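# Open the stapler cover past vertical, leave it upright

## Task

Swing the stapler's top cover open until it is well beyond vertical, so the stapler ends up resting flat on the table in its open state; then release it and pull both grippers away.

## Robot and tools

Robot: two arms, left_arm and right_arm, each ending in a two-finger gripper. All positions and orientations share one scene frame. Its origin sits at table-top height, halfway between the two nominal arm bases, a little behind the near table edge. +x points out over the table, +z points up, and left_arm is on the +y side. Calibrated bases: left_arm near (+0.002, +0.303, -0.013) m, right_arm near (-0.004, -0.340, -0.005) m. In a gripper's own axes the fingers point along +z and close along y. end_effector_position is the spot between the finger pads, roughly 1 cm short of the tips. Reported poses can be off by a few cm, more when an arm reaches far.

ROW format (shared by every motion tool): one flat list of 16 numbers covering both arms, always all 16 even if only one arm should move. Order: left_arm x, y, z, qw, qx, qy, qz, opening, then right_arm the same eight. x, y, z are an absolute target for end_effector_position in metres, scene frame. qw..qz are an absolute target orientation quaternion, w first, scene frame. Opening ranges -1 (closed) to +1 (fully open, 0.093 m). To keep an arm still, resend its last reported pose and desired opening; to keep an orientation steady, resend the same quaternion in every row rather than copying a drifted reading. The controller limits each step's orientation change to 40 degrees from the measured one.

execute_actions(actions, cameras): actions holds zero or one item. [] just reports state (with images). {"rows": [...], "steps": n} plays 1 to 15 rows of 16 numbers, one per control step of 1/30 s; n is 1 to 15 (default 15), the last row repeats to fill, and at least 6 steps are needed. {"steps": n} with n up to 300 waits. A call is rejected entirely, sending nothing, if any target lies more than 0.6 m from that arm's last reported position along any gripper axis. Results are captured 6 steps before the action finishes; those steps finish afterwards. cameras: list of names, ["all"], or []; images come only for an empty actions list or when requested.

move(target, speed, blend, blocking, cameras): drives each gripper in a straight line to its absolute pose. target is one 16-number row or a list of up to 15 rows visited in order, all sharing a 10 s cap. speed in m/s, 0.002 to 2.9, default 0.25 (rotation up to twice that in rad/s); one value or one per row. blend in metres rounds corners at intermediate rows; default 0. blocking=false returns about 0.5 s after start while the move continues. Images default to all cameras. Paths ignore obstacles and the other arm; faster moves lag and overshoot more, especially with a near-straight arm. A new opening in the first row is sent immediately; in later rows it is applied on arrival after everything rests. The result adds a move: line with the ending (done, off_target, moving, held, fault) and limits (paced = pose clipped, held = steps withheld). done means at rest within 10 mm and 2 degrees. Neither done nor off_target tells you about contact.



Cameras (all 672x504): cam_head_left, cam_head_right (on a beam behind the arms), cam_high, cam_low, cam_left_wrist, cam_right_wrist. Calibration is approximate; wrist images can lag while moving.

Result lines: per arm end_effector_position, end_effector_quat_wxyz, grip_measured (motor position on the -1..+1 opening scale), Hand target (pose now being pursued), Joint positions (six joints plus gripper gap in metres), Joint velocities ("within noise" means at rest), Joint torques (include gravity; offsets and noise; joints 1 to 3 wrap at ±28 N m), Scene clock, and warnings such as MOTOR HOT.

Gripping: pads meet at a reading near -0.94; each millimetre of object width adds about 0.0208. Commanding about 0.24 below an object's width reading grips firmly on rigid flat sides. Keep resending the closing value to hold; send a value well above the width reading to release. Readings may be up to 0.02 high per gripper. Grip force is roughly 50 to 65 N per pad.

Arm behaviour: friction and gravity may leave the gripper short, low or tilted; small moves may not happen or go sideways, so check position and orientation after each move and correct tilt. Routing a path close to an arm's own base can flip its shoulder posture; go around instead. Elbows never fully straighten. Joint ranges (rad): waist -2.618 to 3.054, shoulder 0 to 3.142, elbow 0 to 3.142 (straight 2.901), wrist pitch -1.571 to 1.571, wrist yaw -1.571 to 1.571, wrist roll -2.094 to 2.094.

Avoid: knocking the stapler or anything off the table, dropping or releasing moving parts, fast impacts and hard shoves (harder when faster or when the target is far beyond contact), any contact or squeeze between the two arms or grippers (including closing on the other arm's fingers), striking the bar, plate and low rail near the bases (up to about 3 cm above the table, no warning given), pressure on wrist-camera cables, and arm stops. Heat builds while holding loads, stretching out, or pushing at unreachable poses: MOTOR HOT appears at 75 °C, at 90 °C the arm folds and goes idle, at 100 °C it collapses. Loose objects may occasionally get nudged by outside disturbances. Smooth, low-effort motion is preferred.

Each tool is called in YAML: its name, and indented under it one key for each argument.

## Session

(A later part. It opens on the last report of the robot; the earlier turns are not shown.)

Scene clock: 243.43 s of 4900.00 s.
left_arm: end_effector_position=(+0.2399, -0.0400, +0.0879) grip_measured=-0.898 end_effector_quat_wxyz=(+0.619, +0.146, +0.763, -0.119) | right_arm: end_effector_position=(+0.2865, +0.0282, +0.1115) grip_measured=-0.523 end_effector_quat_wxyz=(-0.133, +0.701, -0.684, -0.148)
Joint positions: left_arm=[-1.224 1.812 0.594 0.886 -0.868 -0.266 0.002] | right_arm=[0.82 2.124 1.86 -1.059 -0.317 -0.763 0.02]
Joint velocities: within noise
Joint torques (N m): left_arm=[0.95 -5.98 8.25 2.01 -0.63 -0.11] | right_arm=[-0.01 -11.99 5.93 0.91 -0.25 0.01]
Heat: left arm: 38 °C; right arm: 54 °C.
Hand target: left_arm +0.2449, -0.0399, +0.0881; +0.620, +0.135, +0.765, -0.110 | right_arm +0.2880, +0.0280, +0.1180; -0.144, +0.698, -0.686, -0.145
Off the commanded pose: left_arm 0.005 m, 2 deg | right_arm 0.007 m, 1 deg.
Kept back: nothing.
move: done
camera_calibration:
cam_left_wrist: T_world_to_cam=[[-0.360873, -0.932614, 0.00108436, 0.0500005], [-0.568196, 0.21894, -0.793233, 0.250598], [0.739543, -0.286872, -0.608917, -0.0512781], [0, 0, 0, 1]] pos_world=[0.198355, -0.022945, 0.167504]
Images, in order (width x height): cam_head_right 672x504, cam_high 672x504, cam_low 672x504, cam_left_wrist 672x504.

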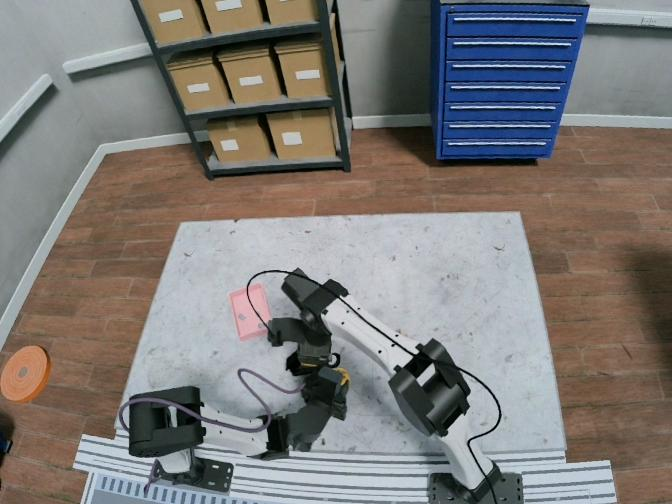

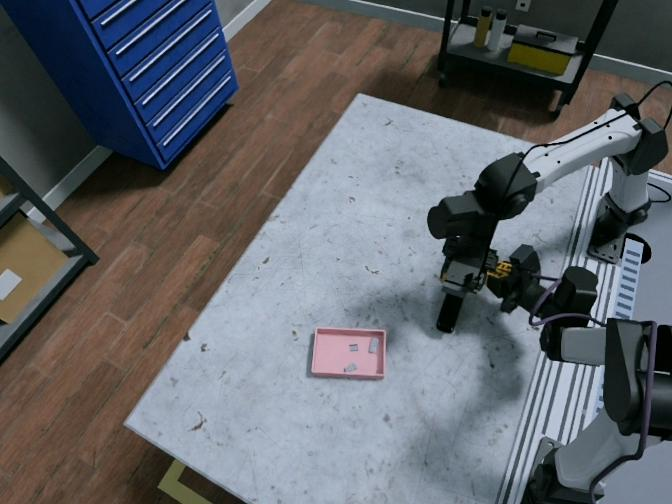

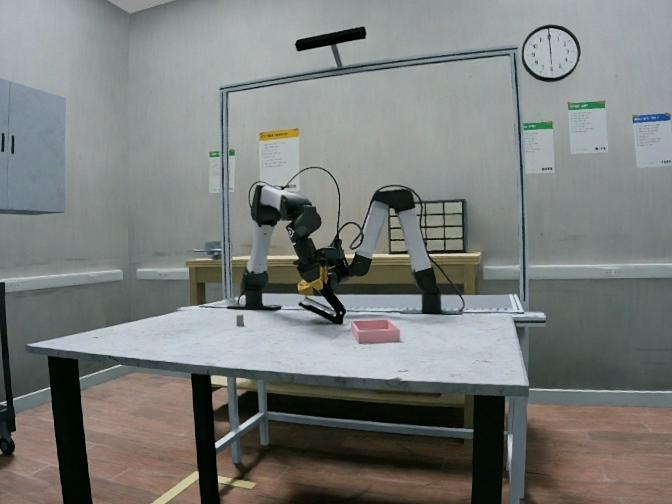

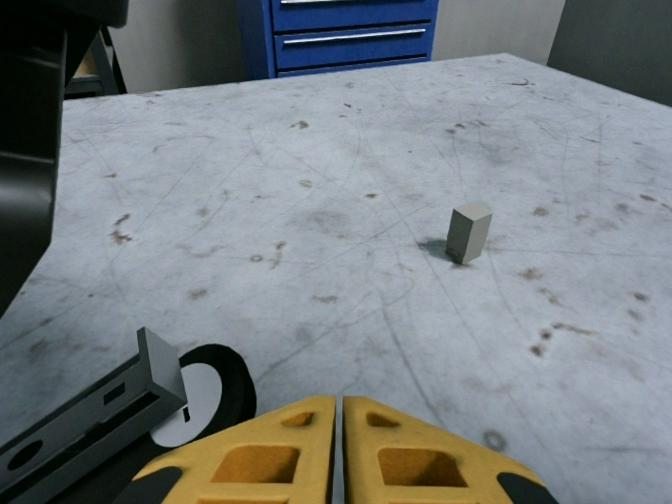

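move:
  target:
    - [0.285,-0.026,0.088,0.6197,0.1349,0.7653,-0.1092,-0.95,0.288,0.028,0.118,0.1441,-0.698,0.686,0.145,-0.56]
    - [0.286,-0.026,0.062,0.6197,0.1349,0.7653,-0.1092,-0.95,0.288,0.028,0.118,0.1441,-0.698,0.686,0.145,-0.56]
  speed: 0.05
  cameras: ["cam_low","cam_left_wrist","cam_right_wrist"]

zoom_image:
  camera: "cam_low"
  region: [270, 240, 390, 342]

Scene clock: 245.67 s of 4900.00 s.
left_arm: end_effector_position=(+0.2781, -0.0296, +0.0604) grip_measured=-0.945 end_effector_quat_wxyz=(+0.615, +0.150, +0.766, -0.111) | right_arm: end_effector_position=(+0.2987, +0.0293, +0.1122) grip_measured=-0.523 end_effector_quat_wxyz=(-0.153, +0.698, -0.687, -0.135)
Joint positions: left_arm=[-1.093 1.944 0.594 1.041 -0.746 -0.206 0] | right_arm=[0.812 2.124 1.857 -1.017 -0.291 -0.76 0.02]
Joint velocities: within noise
Joint torques (N m): left_arm=[2.19 -6.56 6.04 2.52 -0.46 -0.06] | right_arm=[0.46 -12.16 6.43 0.58 -0.44 -0.03]
Heat: left arm: 39 °C; right arm: 55 °C.
Hand target: left_arm +0.2859, -0.0258, +0.0620; +0.620, +0.135, +0.765, -0.109 | right_arm +0.2882, +0.0281, +0.1179; -0.144, +0.698, -0.686, -0.145
Off the commanded pose: left_arm 0.009 m, 2 deg | right_arm 0.012 m, 2 deg.
Kept back: nothing.
move: off_target (right_arm)
camera_calibration:
cam_left_wrist: T_world_to_cam=[[-0.358101, -0.933577, -0.0140444, 0.0735866], [-0.574056, 0.232009, -0.785259, 0.249812], [0.736358, -0.27314, -0.619008, -0.0915258], [0, 0, 0, 1]] pos_world=[0.237153, -0.0142594, 0.140546]
cam_right_wrist: T_world_to_cam=[[0.999564, -0.0218698, 0.0198495, -0.29798], [-0.022281, -0.999537, 0.0207365, 0.0747704], [0.0193868, -0.0211697, -0.999588, 0.188192], [0, 0, 0, 1]] pos_world=[0.295867, 0.072203, 0.192478]
Images, in order (width x height): cam_low 672x504, cam_left_wrist 672x504, cam_right_wrist 672x504.

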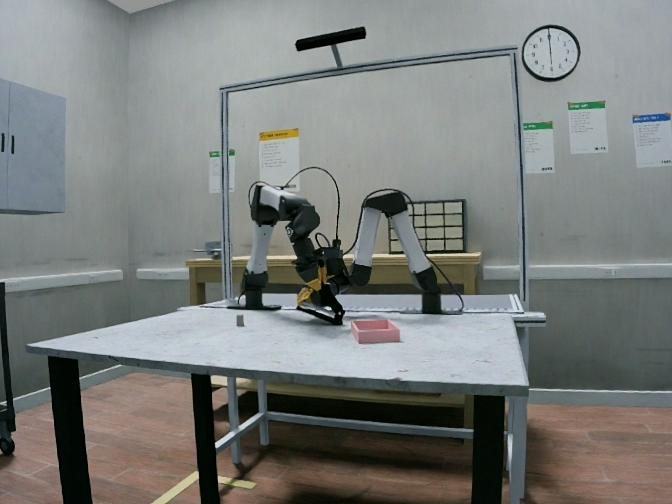

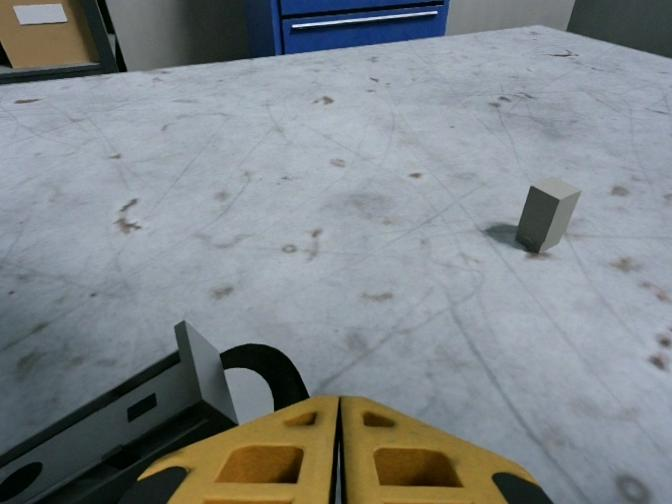

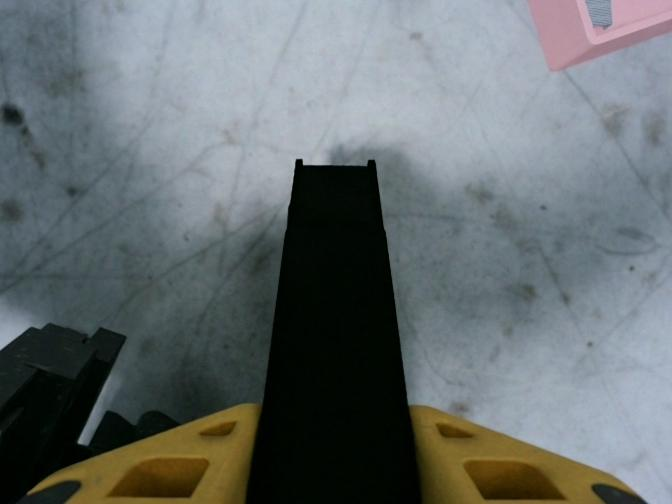

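Scaled by 4.200.

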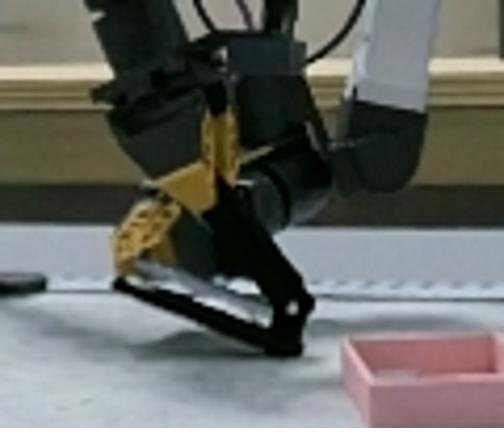

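move:
  target:
    - [0.266,-0.032,0.066,0.6197,0.1349,0.7653,-0.1092,-0.95,0.288,0.028,0.118,0.1441,-0.698,0.686,0.145,-0.56]
    - [0.268,-0.032,0.090,0.6197,0.1349,0.7653,-0.1092,-0.95,0.288,0.028,0.118,0.1441,-0.698,0.686,0.145,-0.56]
  speed: 0.05
  cameras: ["cam_low","cam_left_wrist","cam_right_wrist"]

zoom_image:
  camera: "cam_low"
  region: [270, 240, 390, 342]

Scene clock: 248.23 s of 4900.00 s.
left_arm: end_effector_position=(+0.2642, -0.0302, +0.0786) grip_measured=-0.945 end_effector_quat_wxyz=(+0.614, +0.149, +0.768, -0.106) | right_arm: end_effector_position=(+0.2981, +0.0288, +0.1120) grip_measured=-0.523 end_effector_quat_wxyz=(-0.151, +0.698, -0.687, -0.135)
Joint positions: left_arm=[-1.139 1.844 0.594 0.917 -0.799 -0.23 0] | right_arm=[0.812 2.124 1.857 -1.02 -0.291 -0.76 0.02]
Joint velocities: within noise
Joint torques (N m): left_arm=[0.62 -8.64 7.88 2.08 -0.55 -0.08] | right_arm=[0.61 -12.1 6.3 0.63 -0.45 -0.02]
Heat: left arm: 39 °C; right arm: 55 °C.
Hand target: left_arm +0.2679, -0.0318, +0.0900; +0.620, +0.135, +0.765, -0.109 | right_arm +0.2881, +0.0281, +0.1179; -0.144, +0.698, -0.686, -0.145
Off the commanded pose: left_arm 0.012 m, 2 deg | right_arm 0.012 m, 1 deg.
Kept back: nothing.
move: off_target (left_arm, right_arm)
camera_calibration:
cam_left_wrist: T_world_to_cam=[[-0.349857, -0.936591, -0.0199354, 0.0664907], [-0.577868, 0.23251, -0.782309, 0.25703], [0.737339, -0.262176, -0.622571, -0.0697783], [0, 0, 0, 1]] pos_world=[0.223242, -0.0157817, 0.158961]
cam_right_wrist: T_world_to_cam=[[0.999607, -0.021899, 0.0175031, -0.297142], [-0.0223023, -0.999482, 0.0231896, 0.0740011], [0.0169862, -0.0235708, -0.999578, 0.188767], [0, 0, 0, 1]] pos_world=[0.295469, 0.071905, 0.192172]
Images, in order (width x height): cam_low 672x504, cam_left_wrist 672x504, cam_right_wrist 672x504.

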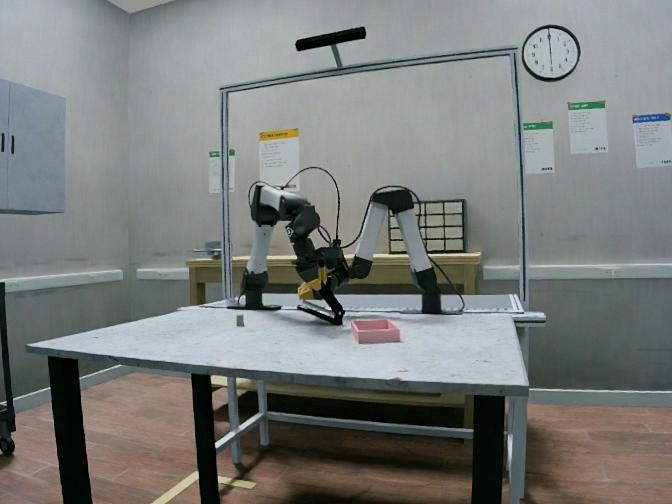

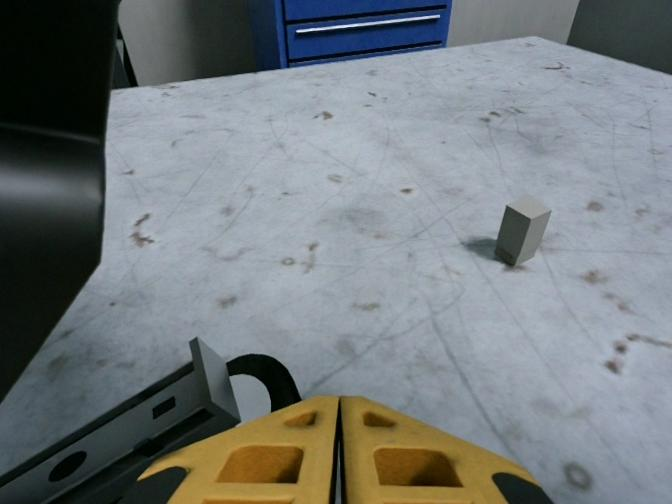

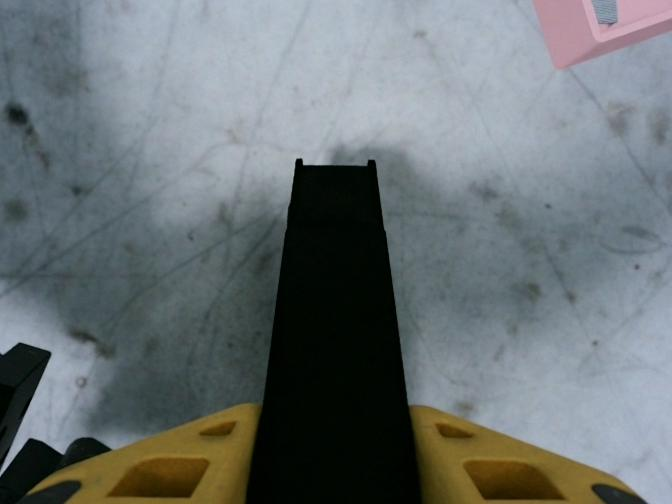

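Scaled by 4.200.

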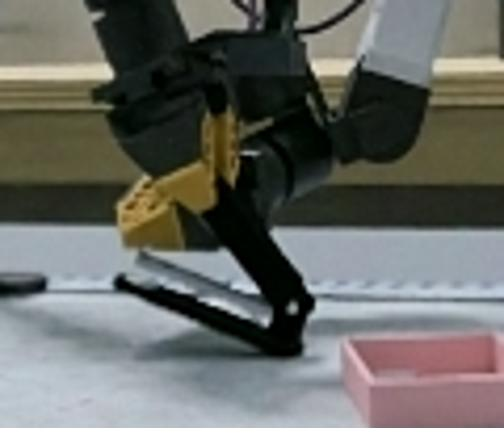

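move:
  target:
    - [0.275,-0.038,0.108,0.6197,0.1349,0.7653,-0.1092,-0.95,0.294,0.028,0.118,0.1441,-0.698,0.686,0.145,-0.56]
    - [0.308,-0.038,0.106,0.6197,0.1349,0.7653,-0.1092,-0.95,0.294,0.028,0.118,0.1441,-0.698,0.686,0.145,-0.56]
  speed: 0.05
  cameras: ["cam_low","cam_left_wrist","cam_right_wrist"]

zoom_image:
  camera: "cam_low"
  region: [270, 240, 390, 342]

Scene clock: 250.07 s of 4900.00 s.
left_arm: end_effector_position=(+0.2883, -0.0415, +0.0974) grip_measured=-0.945 end_effector_quat_wxyz=(+0.610, +0.163, +0.767, -0.110) | right_arm: end_effector_position=(+0.3130, +0.0242, +0.1134) grip_measured=-0.523 end_effector_quat_wxyz=(-0.167, +0.690, -0.693, -0.123)
Joint positions: left_arm=[-1.07 1.818 0.681 0.822 -0.707 -0.186 0] | right_arm=[0.791 2.124 1.857 -0.992 -0.27 -0.76 0.02]
Joint velocities: within noise
Joint torques (N m): left_arm=[4.57 -6.3 9.88 2.46 -0.41 -0.11] | right_arm=[1.47 -10.8 8.57 0.32 -0.65 -0.09]
Heat: left arm: 39 °C; right arm: 55 °C.
Hand target: left_arm +0.3071, -0.0369, +0.1061; +0.620, +0.135, +0.765, -0.109 | right_arm +0.2945, +0.0278, +0.1181; -0.145, +0.698, -0.687, -0.145
Off the commanded pose: left_arm 0.022 m, 3 deg | right_arm 0.020 m, 4 deg.
Kept back: nothing.
move: off_target (left_arm, right_arm)
camera_calibration:
cam_left_wrist: T_world_to_cam=[[-0.37635, -0.926023, -0.0290101, 0.073743], [-0.573432, 0.257417, -0.777761, 0.287511], [0.727693, -0.276075, -0.62789, -0.0760809], [0, 0, 0, 1]] pos_world=[0.247984, -0.0267263, 0.177983]
cam_right_wrist: T_world_to_cam=[[0.997481, -0.0494662, 0.0508361, -0.31454], [-0.0503347, -0.998605, 0.015949, 0.0793268], [0.0499763, -0.0184677, -0.99858, 0.179251], [0, 0, 0, 1]] pos_world=[0.308783, 0.0669674, 0.193721]
Images, in order (width x height): cam_low 672x504, cam_left_wrist 672x504, cam_right_wrist 672x504.

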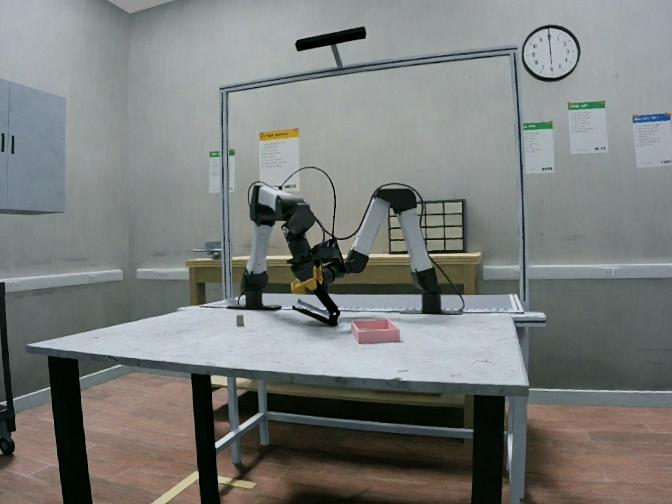

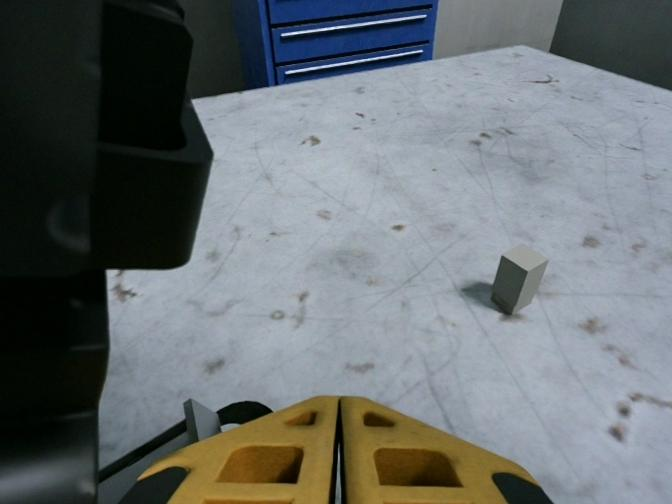

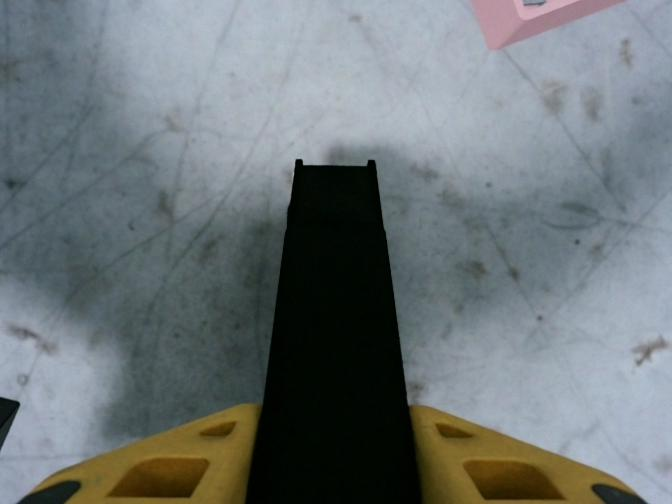

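Scaled by 4.200.

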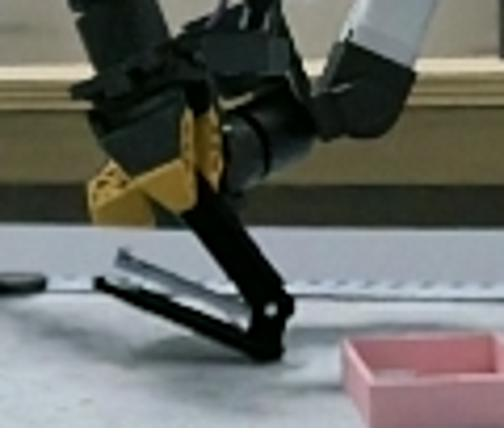

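move:
  target:
    - [0.225,-0.045,0.095,0.610,0.163,0.767,-0.110,-0.95,0.311,0.024,0.1134,0.167,-0.690,0.693,0.123,-0.56]
  speed: 0.08

zoom_image:
  camera: "cam_low"
  region: [270, 240, 390, 342]

Scene clock: 251.87 s of 4900.00 s.
left_arm: end_effector_position=(+0.2257, -0.0519, +0.0933) grip_measured=-0.945 end_effector_quat_wxyz=(+0.610, +0.168, +0.766, -0.116) | right_arm: end_effector_position=(+0.3081, +0.0245, +0.1116) grip_measured=-0.523 end_effector_quat_wxyz=(-0.160, +0.693, -0.692, -0.125)
Joint positions: left_arm=[-1.269 1.78 0.631 0.776 -0.879 -0.273 0] | right_arm=[0.798 2.124 1.854 -1.003 -0.272 -0.76 0.02]
Joint velocities: within noise
Joint torques (N m): left_arm=[0.08 -8.65 5 2 -0.63 -0.1] | right_arm=[-0.34 -11.22 5.89 1.07 -0.25 -0.04]
Heat: left arm: 39 °C; right arm: 55 °C.
Hand target: left_arm +0.2251, -0.0452, +0.0948; +0.610, +0.163, +0.767, -0.110 | right_arm +0.3110, +0.0240, +0.1135; -0.167, +0.690, -0.693, -0.123
Off the commanded pose: left_arm 0.007 m, 1 deg | right_arm 0.003 m, 1 deg.
Kept back: nothing.
move: done
camera_calibration:
cam_left_wrist: T_world_to_cam=[[-0.391371, -0.919835, -0.0270404, 0.0439619], [-0.568246, 0.264681, -0.779128, 0.250549], [0.723827, -0.289563, -0.626281, -0.0359607], [0, 0, 0, 1]] pos_world=[0.185608, -0.0362907, 0.173877]
cam_right_wrist: T_world_to_cam=[[0.998308, -0.0418454, 0.0403671, -0.308864], [-0.0428578, -0.99878, 0.0245475, 0.0761442], [0.0392906, -0.026236, -0.998883, 0.181299], [0, 0, 0, 1]] pos_world=[0.304481, 0.0678833, 0.191695]

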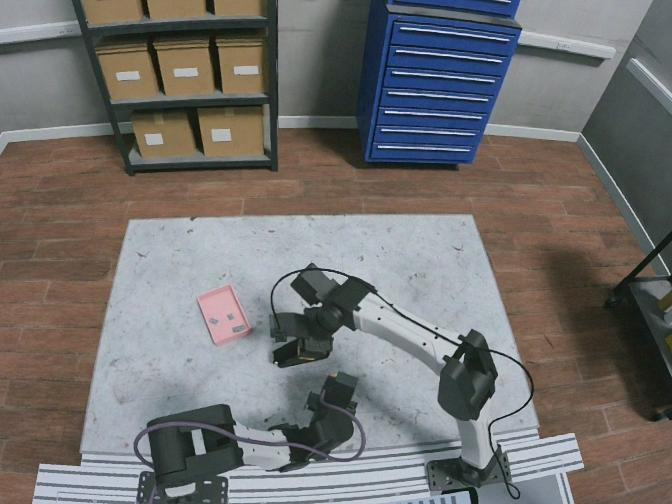

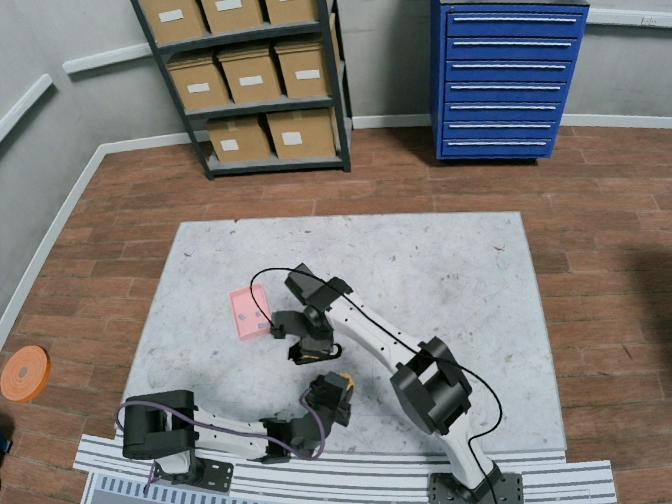

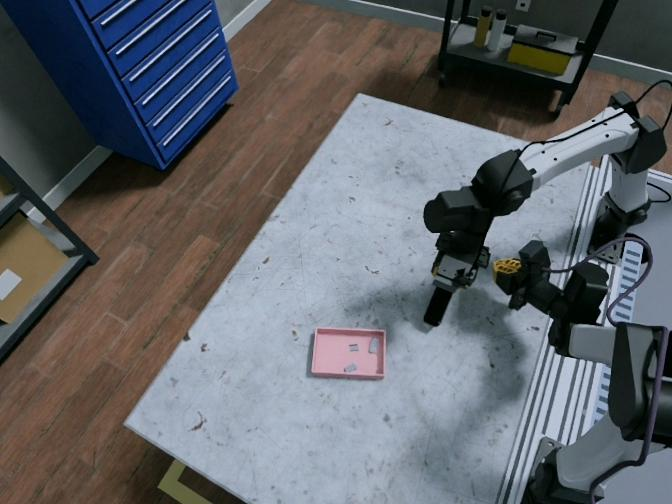

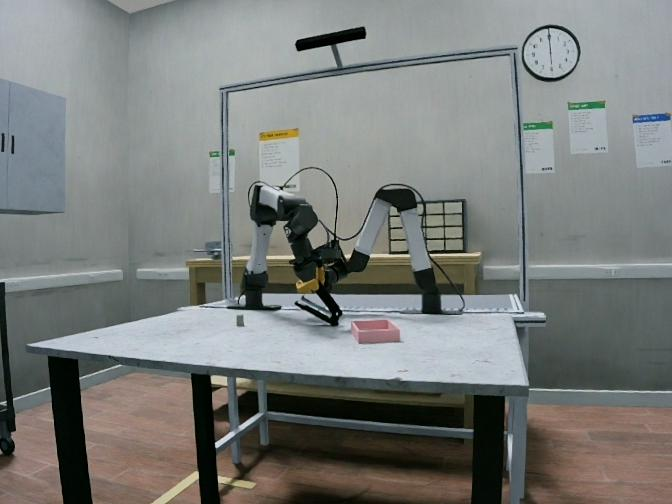

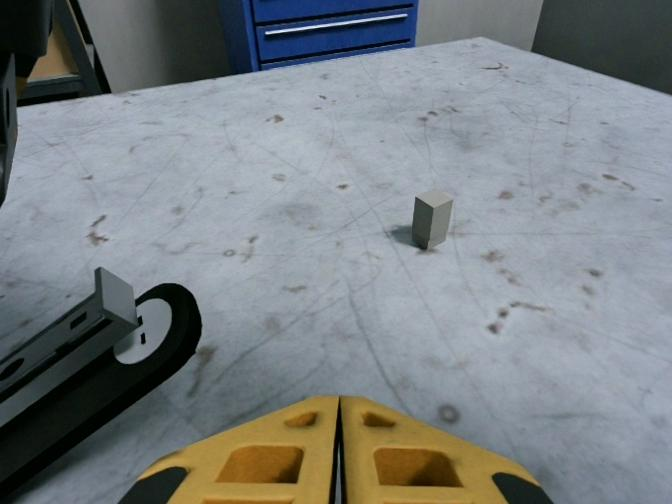

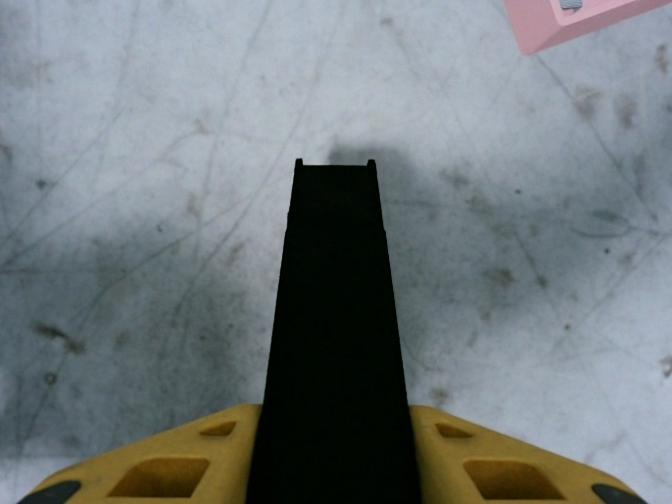

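Scaled by 4.200.

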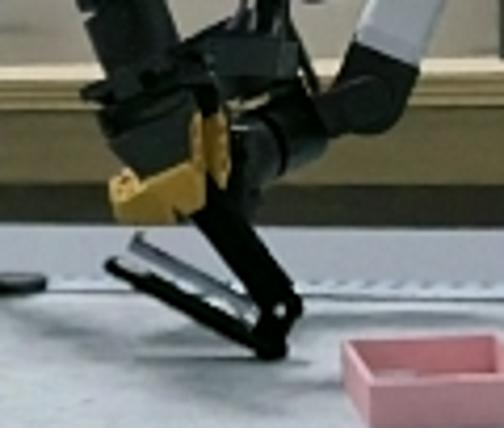

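move:
  target:
    - [0.195,-0.03,0.09,0.6078,0.2011,0.7506,-0.1629,-0.95,0.311,0.024,0.1134,0.167,-0.690,0.693,0.123,-0.6]
    - [0.21,0.07,0.10,0.5582,0.3588,0.6893,-0.2905,-0.9,0.311,0.024,0.1134,0.167,-0.690,0.693,0.123,-0.6]
    - [0.25,0.20,0.13,0.5582,0.3588,0.6893,-0.2905,0,0.311,0.024,0.1134,0.167,-0.690,0.693,0.123,-0.6]
    - [0.275,0.215,0.11,0.4577,0.5231,0.5965,-0.4014,0.5,0.311,0.024,0.1134,0.167,-0.690,0.693,0.123,-0.6]
  speed: 0.12
  cameras: ["cam_low","cam_left_wrist","cam_right_wrist","cam_head_right"]

zoom_image:
  camera: "cam_low"
  region: [270, 240, 390, 342]

Scene clock: 264.80 s of 4900.00 s.
left_arm: end_effector_position=(+0.2715, +0.2128, +0.1095) grip_measured=+0.498 end_effector_quat_wxyz=(+0.458, +0.517, +0.600, -0.404) | right_arm: end_effector_position=(+0.3081, +0.0246, +0.1116) grip_measured=-0.523 end_effector_quat_wxyz=(-0.160, +0.693, -0.692, -0.125)
Joint positions: left_arm=[0.335 1.826 0.989 -1.253 1.28 2.091 0.069] | right_arm=[0.798 2.124 1.854 -1.002 -0.273 -0.76 0.02]
Joint velocities: within noise
Joint torques (N m): left_arm=[0.54 -5.53 7.51 -0.84 0.4 0.11] | right_arm=[-0.35 -11.29 6 1.06 -0.21 -0.06]
Heat: left arm: 39 °C; right arm: 56 °C.
Hand target: left_arm +0.2750, +0.2149, +0.1099; +0.458, +0.522, +0.598, -0.400 | right_arm +0.3110, +0.0240, +0.1135; -0.167, +0.690, -0.693, -0.123
Off the commanded pose: left_arm 0.004 m, 1 deg | right_arm 0.003 m, 1 deg.
joint sent to its limit (left arm) — joint 6 (wrist roll), upper limit.
Kept back: nothing.
move: done
camera_calibration:
cam_left_wrist: T_world_to_cam=[[-0.988849, -0.148544, 0.0105655, 0.299677], [-0.103983, 0.637938, -0.763035, 0.0119143], [0.106604, -0.755625, -0.646271, 0.286714], [0, 0, 0, 1]] pos_world=[0.26701, 0.253563, 0.19122]
cam_right_wrist: T_world_to_cam=[[0.998312, -0.0417719, 0.0403442, -0.308861], [-0.0427642, -0.998796, 0.0240533, 0.0762136], [0.0392908, -0.025738, -0.998896, 0.181168], [0, 0, 0, 1]] pos_world=[0.304481, 0.067883, 0.191596]
Images, in order (width x height): cam_head_right 672x504, cam_low 672x504, cam_left_wrist 672x504, cam_right_wrist 672x504.

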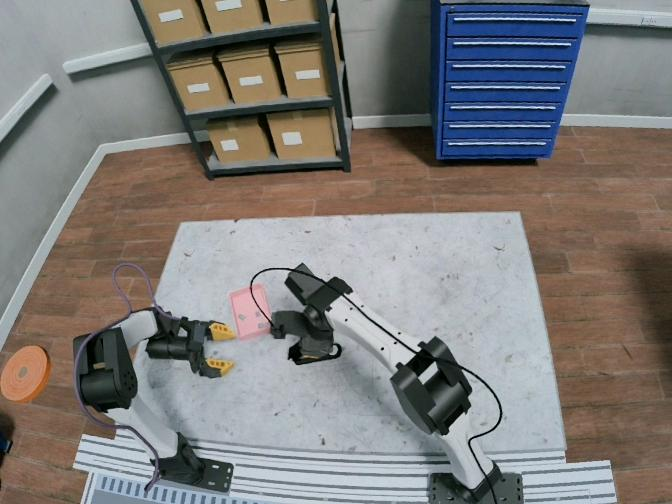

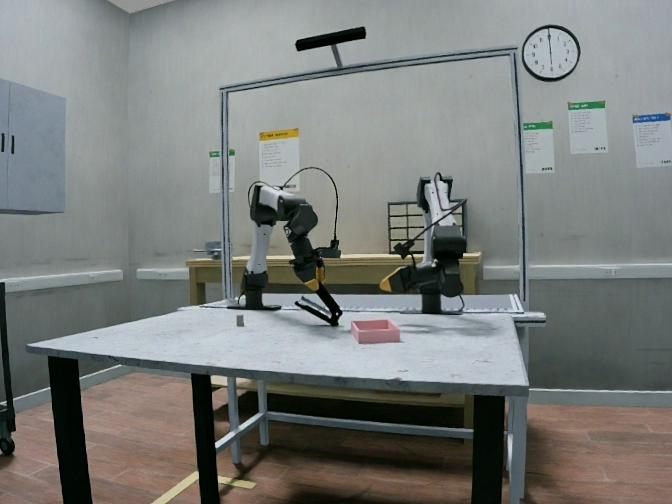

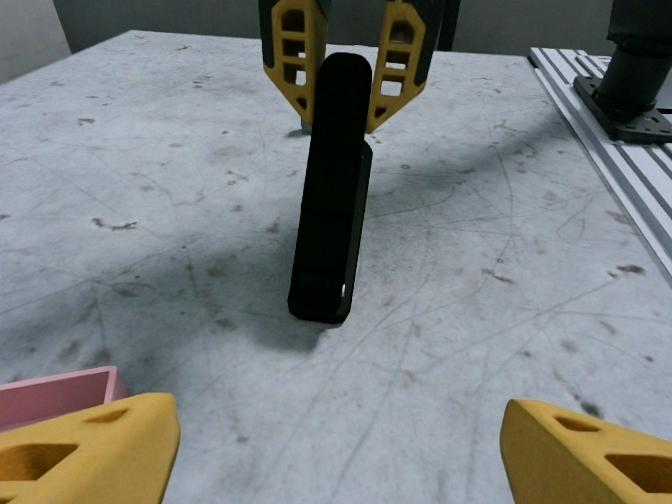

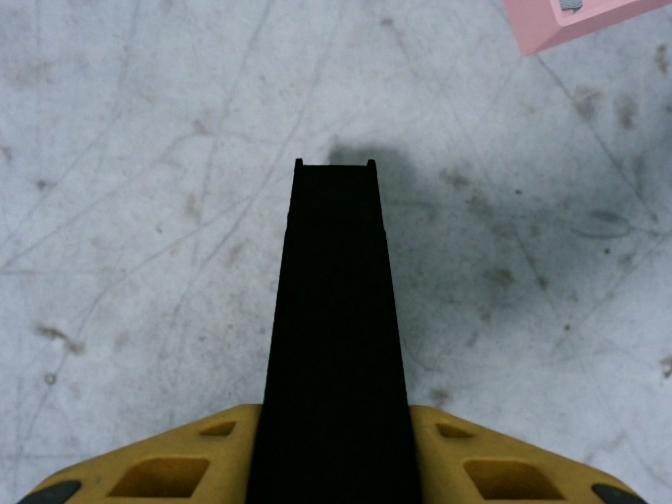

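Scaled by 4.200.

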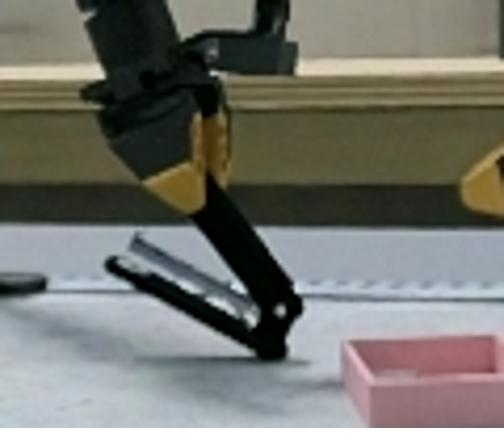

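move:
  target:
    - [0.292,0.150,0.085,0.4449,0.5497,0.5497,-0.4449,0.4,0.311,0.024,0.1134,0.167,-0.690,0.693,0.123,-0.6]
  speed: 0.1
  cameras: ["cam_low","cam_left_wrist","cam_high"]

zoom_image:
  camera: "cam_low"
  region: [270, 240, 410, 345]

Scene clock: 267.97 s of 4900.00 s.
left_arm: end_effector_position=(+0.2891, +0.1515, +0.0812) grip_measured=+0.402 end_effector_quat_wxyz=(+0.432, +0.547, +0.558, -0.450) | right_arm: end_effector_position=(+0.3081, +0.0246, +0.1116) grip_measured=-0.523 end_effector_quat_wxyz=(-0.160, +0.693, -0.692, -0.125)
Joint positions: left_arm=[0.098 1.932 1.008 -0.904 1.345 1.798 0.065] | right_arm=[0.798 2.124 1.854 -1.002 -0.273 -0.76 0.02]
Joint velocities: within noise
Joint torques (N m): left_arm=[-0.05 -8.06 5.15 0.08 0.82 -0.02] | right_arm=[-0.43 -11.21 5.98 1.04 -0.22 -0.03]
Heat: left arm: 38 °C; right arm: 57 °C.
Hand target: left_arm +0.2920, +0.1501, +0.0852; +0.445, +0.550, +0.549, -0.445 | right_arm +0.3110, +0.0240, +0.1135; -0.167, +0.690, -0.693, -0.123
Off the commanded pose: left_arm 0.005 m, 2 deg | right_arm 0.003 m, 1 deg.
Kept back: nothing.
move: done
camera_calibration:
cam_left_wrist: T_world_to_cam=[[-0.999539, -0.00526454, 0.0299102, 0.288143], [-0.0267019, 0.621545, -0.782923, 0.0130486], [-0.0144688, -0.783361, -0.621399, 0.257372], [0, 0, 0, 1]] pos_world=[0.292082, 0.195022, 0.161528]
Images, in order (width x height): cam_high 672x504, cam_low 672x504, cam_left_wrist 672x504.

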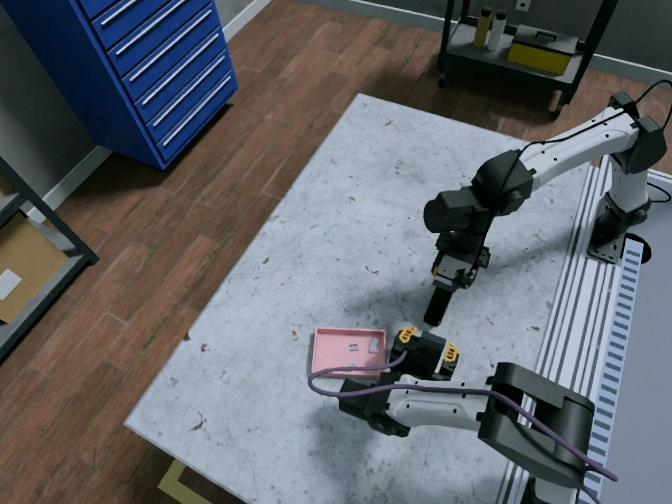

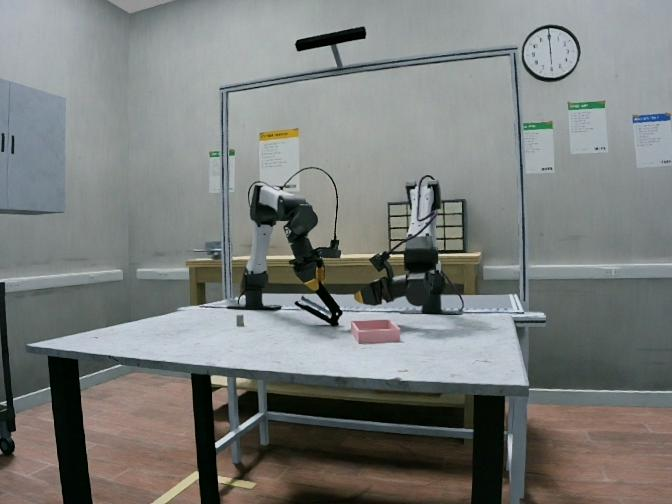

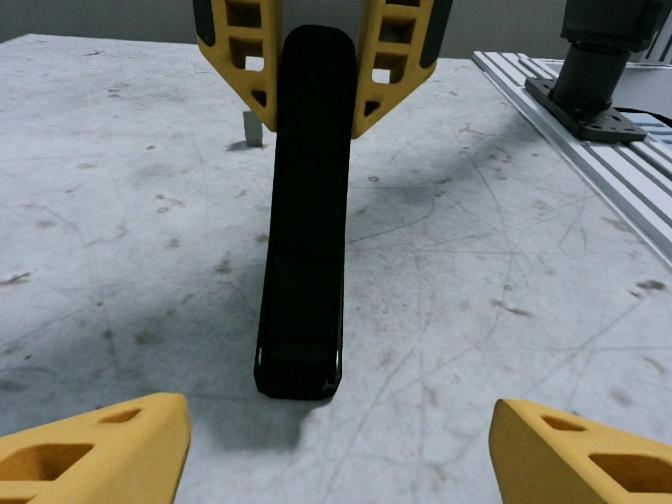

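Scaled by 3.600.

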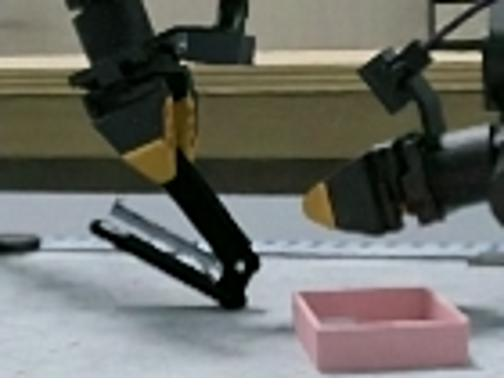

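move:
  target:
    - [0.300,0.125,0.066,0.5290,0.4680,0.4599,-0.5383,0.4,0.311,0.024,0.1134,0.167,-0.690,0.693,0.123,-0.6]
    - [0.3005,0.085,0.071,0.5290,0.4680,0.4599,-0.5383,0.4,0.311,0.024,0.1134,0.167,-0.690,0.693,0.123,-0.6]
  speed: 0.08
  cameras: ["cam_low","cam_left_wrist","cam_high"]

zoom_image:
  camera: "cam_low"
  region: [270, 240, 410, 345]

Scene clock: 272.73 s of 4900.00 s.
left_arm: end_effector_position=(+0.3010, +0.0862, +0.0654) grip_measured=+0.402 end_effector_quat_wxyz=(+0.442, +0.549, +0.474, -0.527) | right_arm: end_effector_position=(+0.3081, +0.0246, +0.1116) grip_measured=-0.523 end_effector_quat_wxyz=(-0.160, +0.693, -0.692, -0.125)
Joint positions: left_arm=[-0.101 2.147 1.129 -0.734 1.524 1.732 0.065] | right_arm=[0.798 2.124 1.854 -1.002 -0.273 -0.76 0.02]
Joint velocities: within noise
Joint torques (N m): left_arm=[0.09 -9.59 3.59 0.27 0.98 -0.02] | right_arm=[-0.43 -11.26 6.04 1.06 -0.24 -0.05]
Heat: left arm: 38 °C; right arm: 57 °C.
Hand target: left_arm +0.3004, +0.0854, +0.0710; +0.457, +0.545, +0.462, -0.530 | right_arm +0.3110, +0.0240, +0.1135; -0.167, +0.690, -0.693, -0.123
Off the commanded pose: left_arm 0.006 m, 14 deg | right_arm 0.003 m, 1 deg.
joint sent to its limit (left arm) — joint 5 (wrist yaw), upper limit.
Kept back: nothing.
move: off_target (left_arm)
camera_calibration:
cam_left_wrist: T_world_to_cam=[[-0.988454, 0.150635, 0.0163608, 0.284243], [0.0579053, 0.475322, -0.877904, 0.0347693], [-0.140019, -0.866821, -0.478557, 0.23221], [0, 0, 0, 1]] pos_world=[0.311461, 0.141941, 0.136999]
Images, in order (width x height): cam_high 672x504, cam_low 672x504, cam_left_wrist 672x504.

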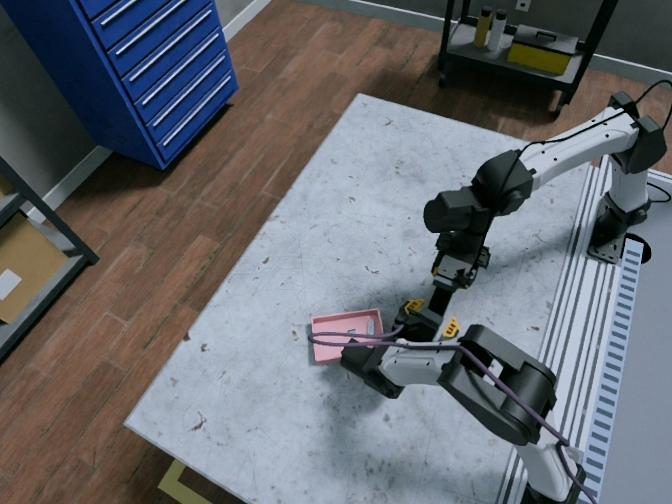

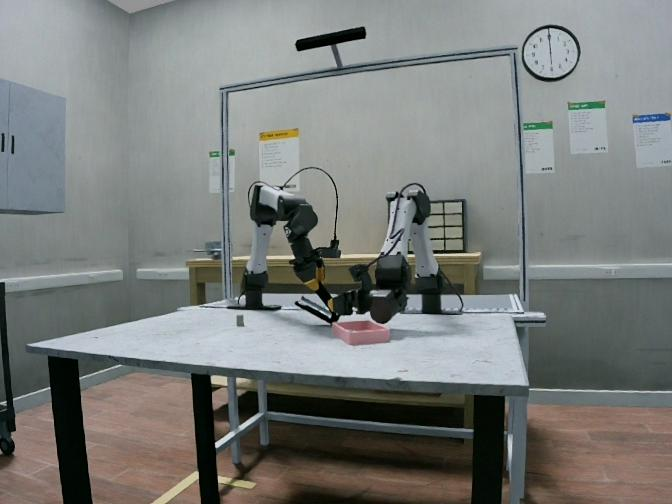

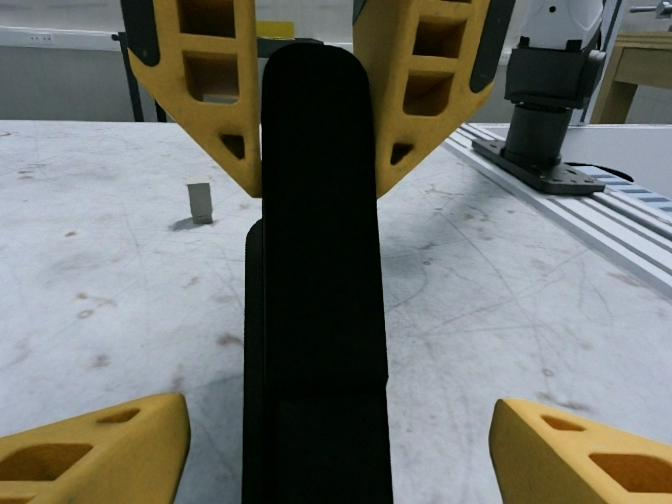

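Scaled by 3.600.

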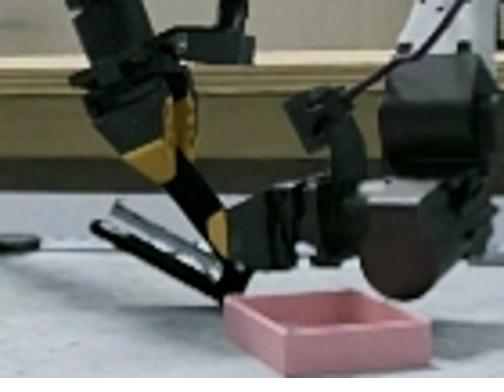

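move:
  target:
    - [0.290,0.115,0.085,0.4449,0.5497,0.5497,-0.4449,0.4,0.311,0.024,0.1134,0.167,-0.690,0.693,0.123,-0.6]
    - [0.26,0.20,0.14,0.4577,0.5231,0.5965,-0.4014,0.4,0.311,0.024,0.1134,0.167,-0.690,0.693,0.123,-0.6]
  speed: 0.08
  cameras: ["cam_low","cam_left_wrist","cam_high","cam_head_left"]

Scene clock: 277.43 s of 4900.00 s.
left_arm: end_effector_position=(+0.2568, +0.1975, +0.1385) grip_measured=+0.402 end_effector_quat_wxyz=(+0.458, +0.516, +0.599, -0.406) | right_arm: end_effector_position=(+0.3081, +0.0246, +0.1116) grip_measured=-0.523 end_effector_quat_wxyz=(-0.160, +0.693, -0.692, -0.125)
Joint positions: left_arm=[0.291 1.669 0.949 -1.249 1.301 1.962 0.065] | right_arm=[0.798 2.124 1.854 -1.002 -0.273 -0.76 0.02]
Joint velocities: within noise
Joint torques (N m): left_arm=[0.79 -4.71 8.24 -0.61 0.41 0.12] | right_arm=[-0.43 -11.3 5.93 1.04 -0.26 -0.06]
Heat: left arm: 39 °C; right arm: 57 °C.
Hand target: left_arm +0.2600, +0.2000, +0.1400; +0.458, +0.523, +0.597, -0.401 | right_arm +0.3110, +0.0240, +0.1135; -0.167, +0.690, -0.693, -0.123
Off the commanded pose: left_arm 0.004 m, 1 deg | right_arm 0.003 m, 1 deg.
Kept back: nothing.
move: done
camera_calibration:
cam_left_wrist: T_world_to_cam=[[-0.989099, -0.146652, 0.0132531, 0.281932], [-0.104444, 0.635277, -0.765189, 0.043179], [0.103797, -0.758233, -0.643669, 0.29628], [0, 0, 0, 1]] pos_world=[0.252616, 0.238564, 0.22001]
Images, in order (width x height): cam_head_left 672x504, cam_high 672x504, cam_low 672x504, cam_left_wrist 672x504.

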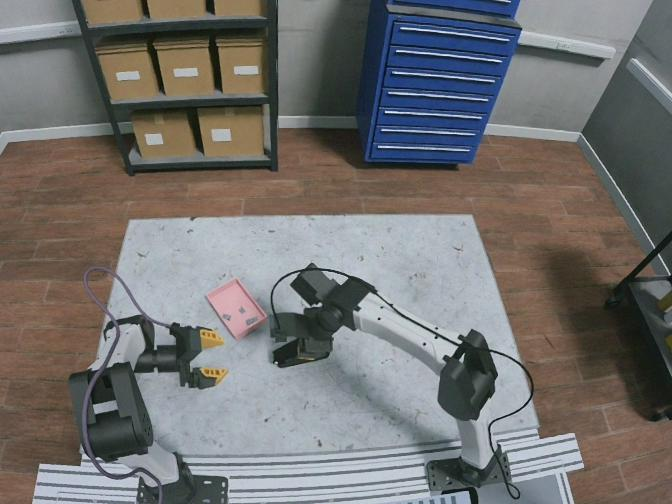

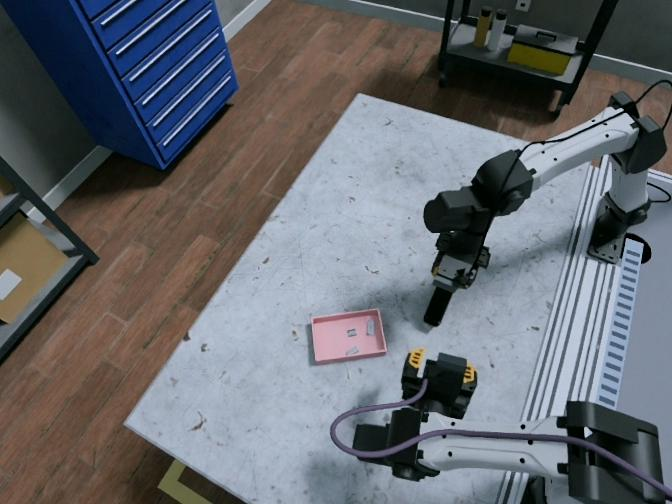

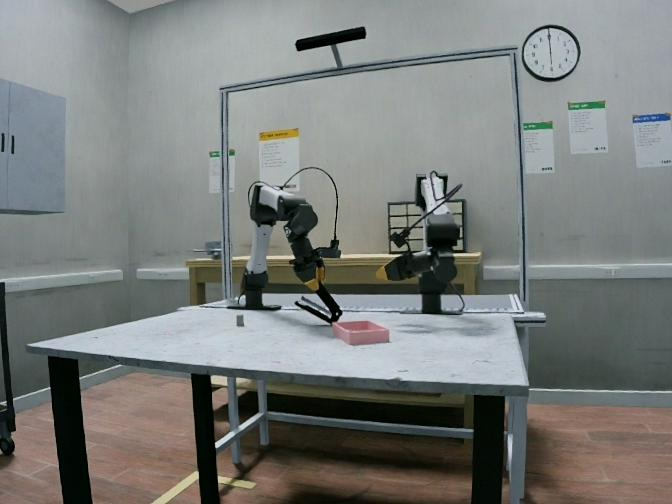

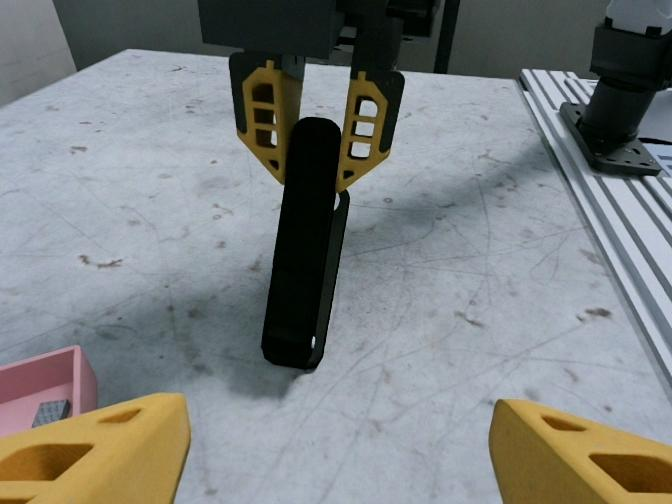

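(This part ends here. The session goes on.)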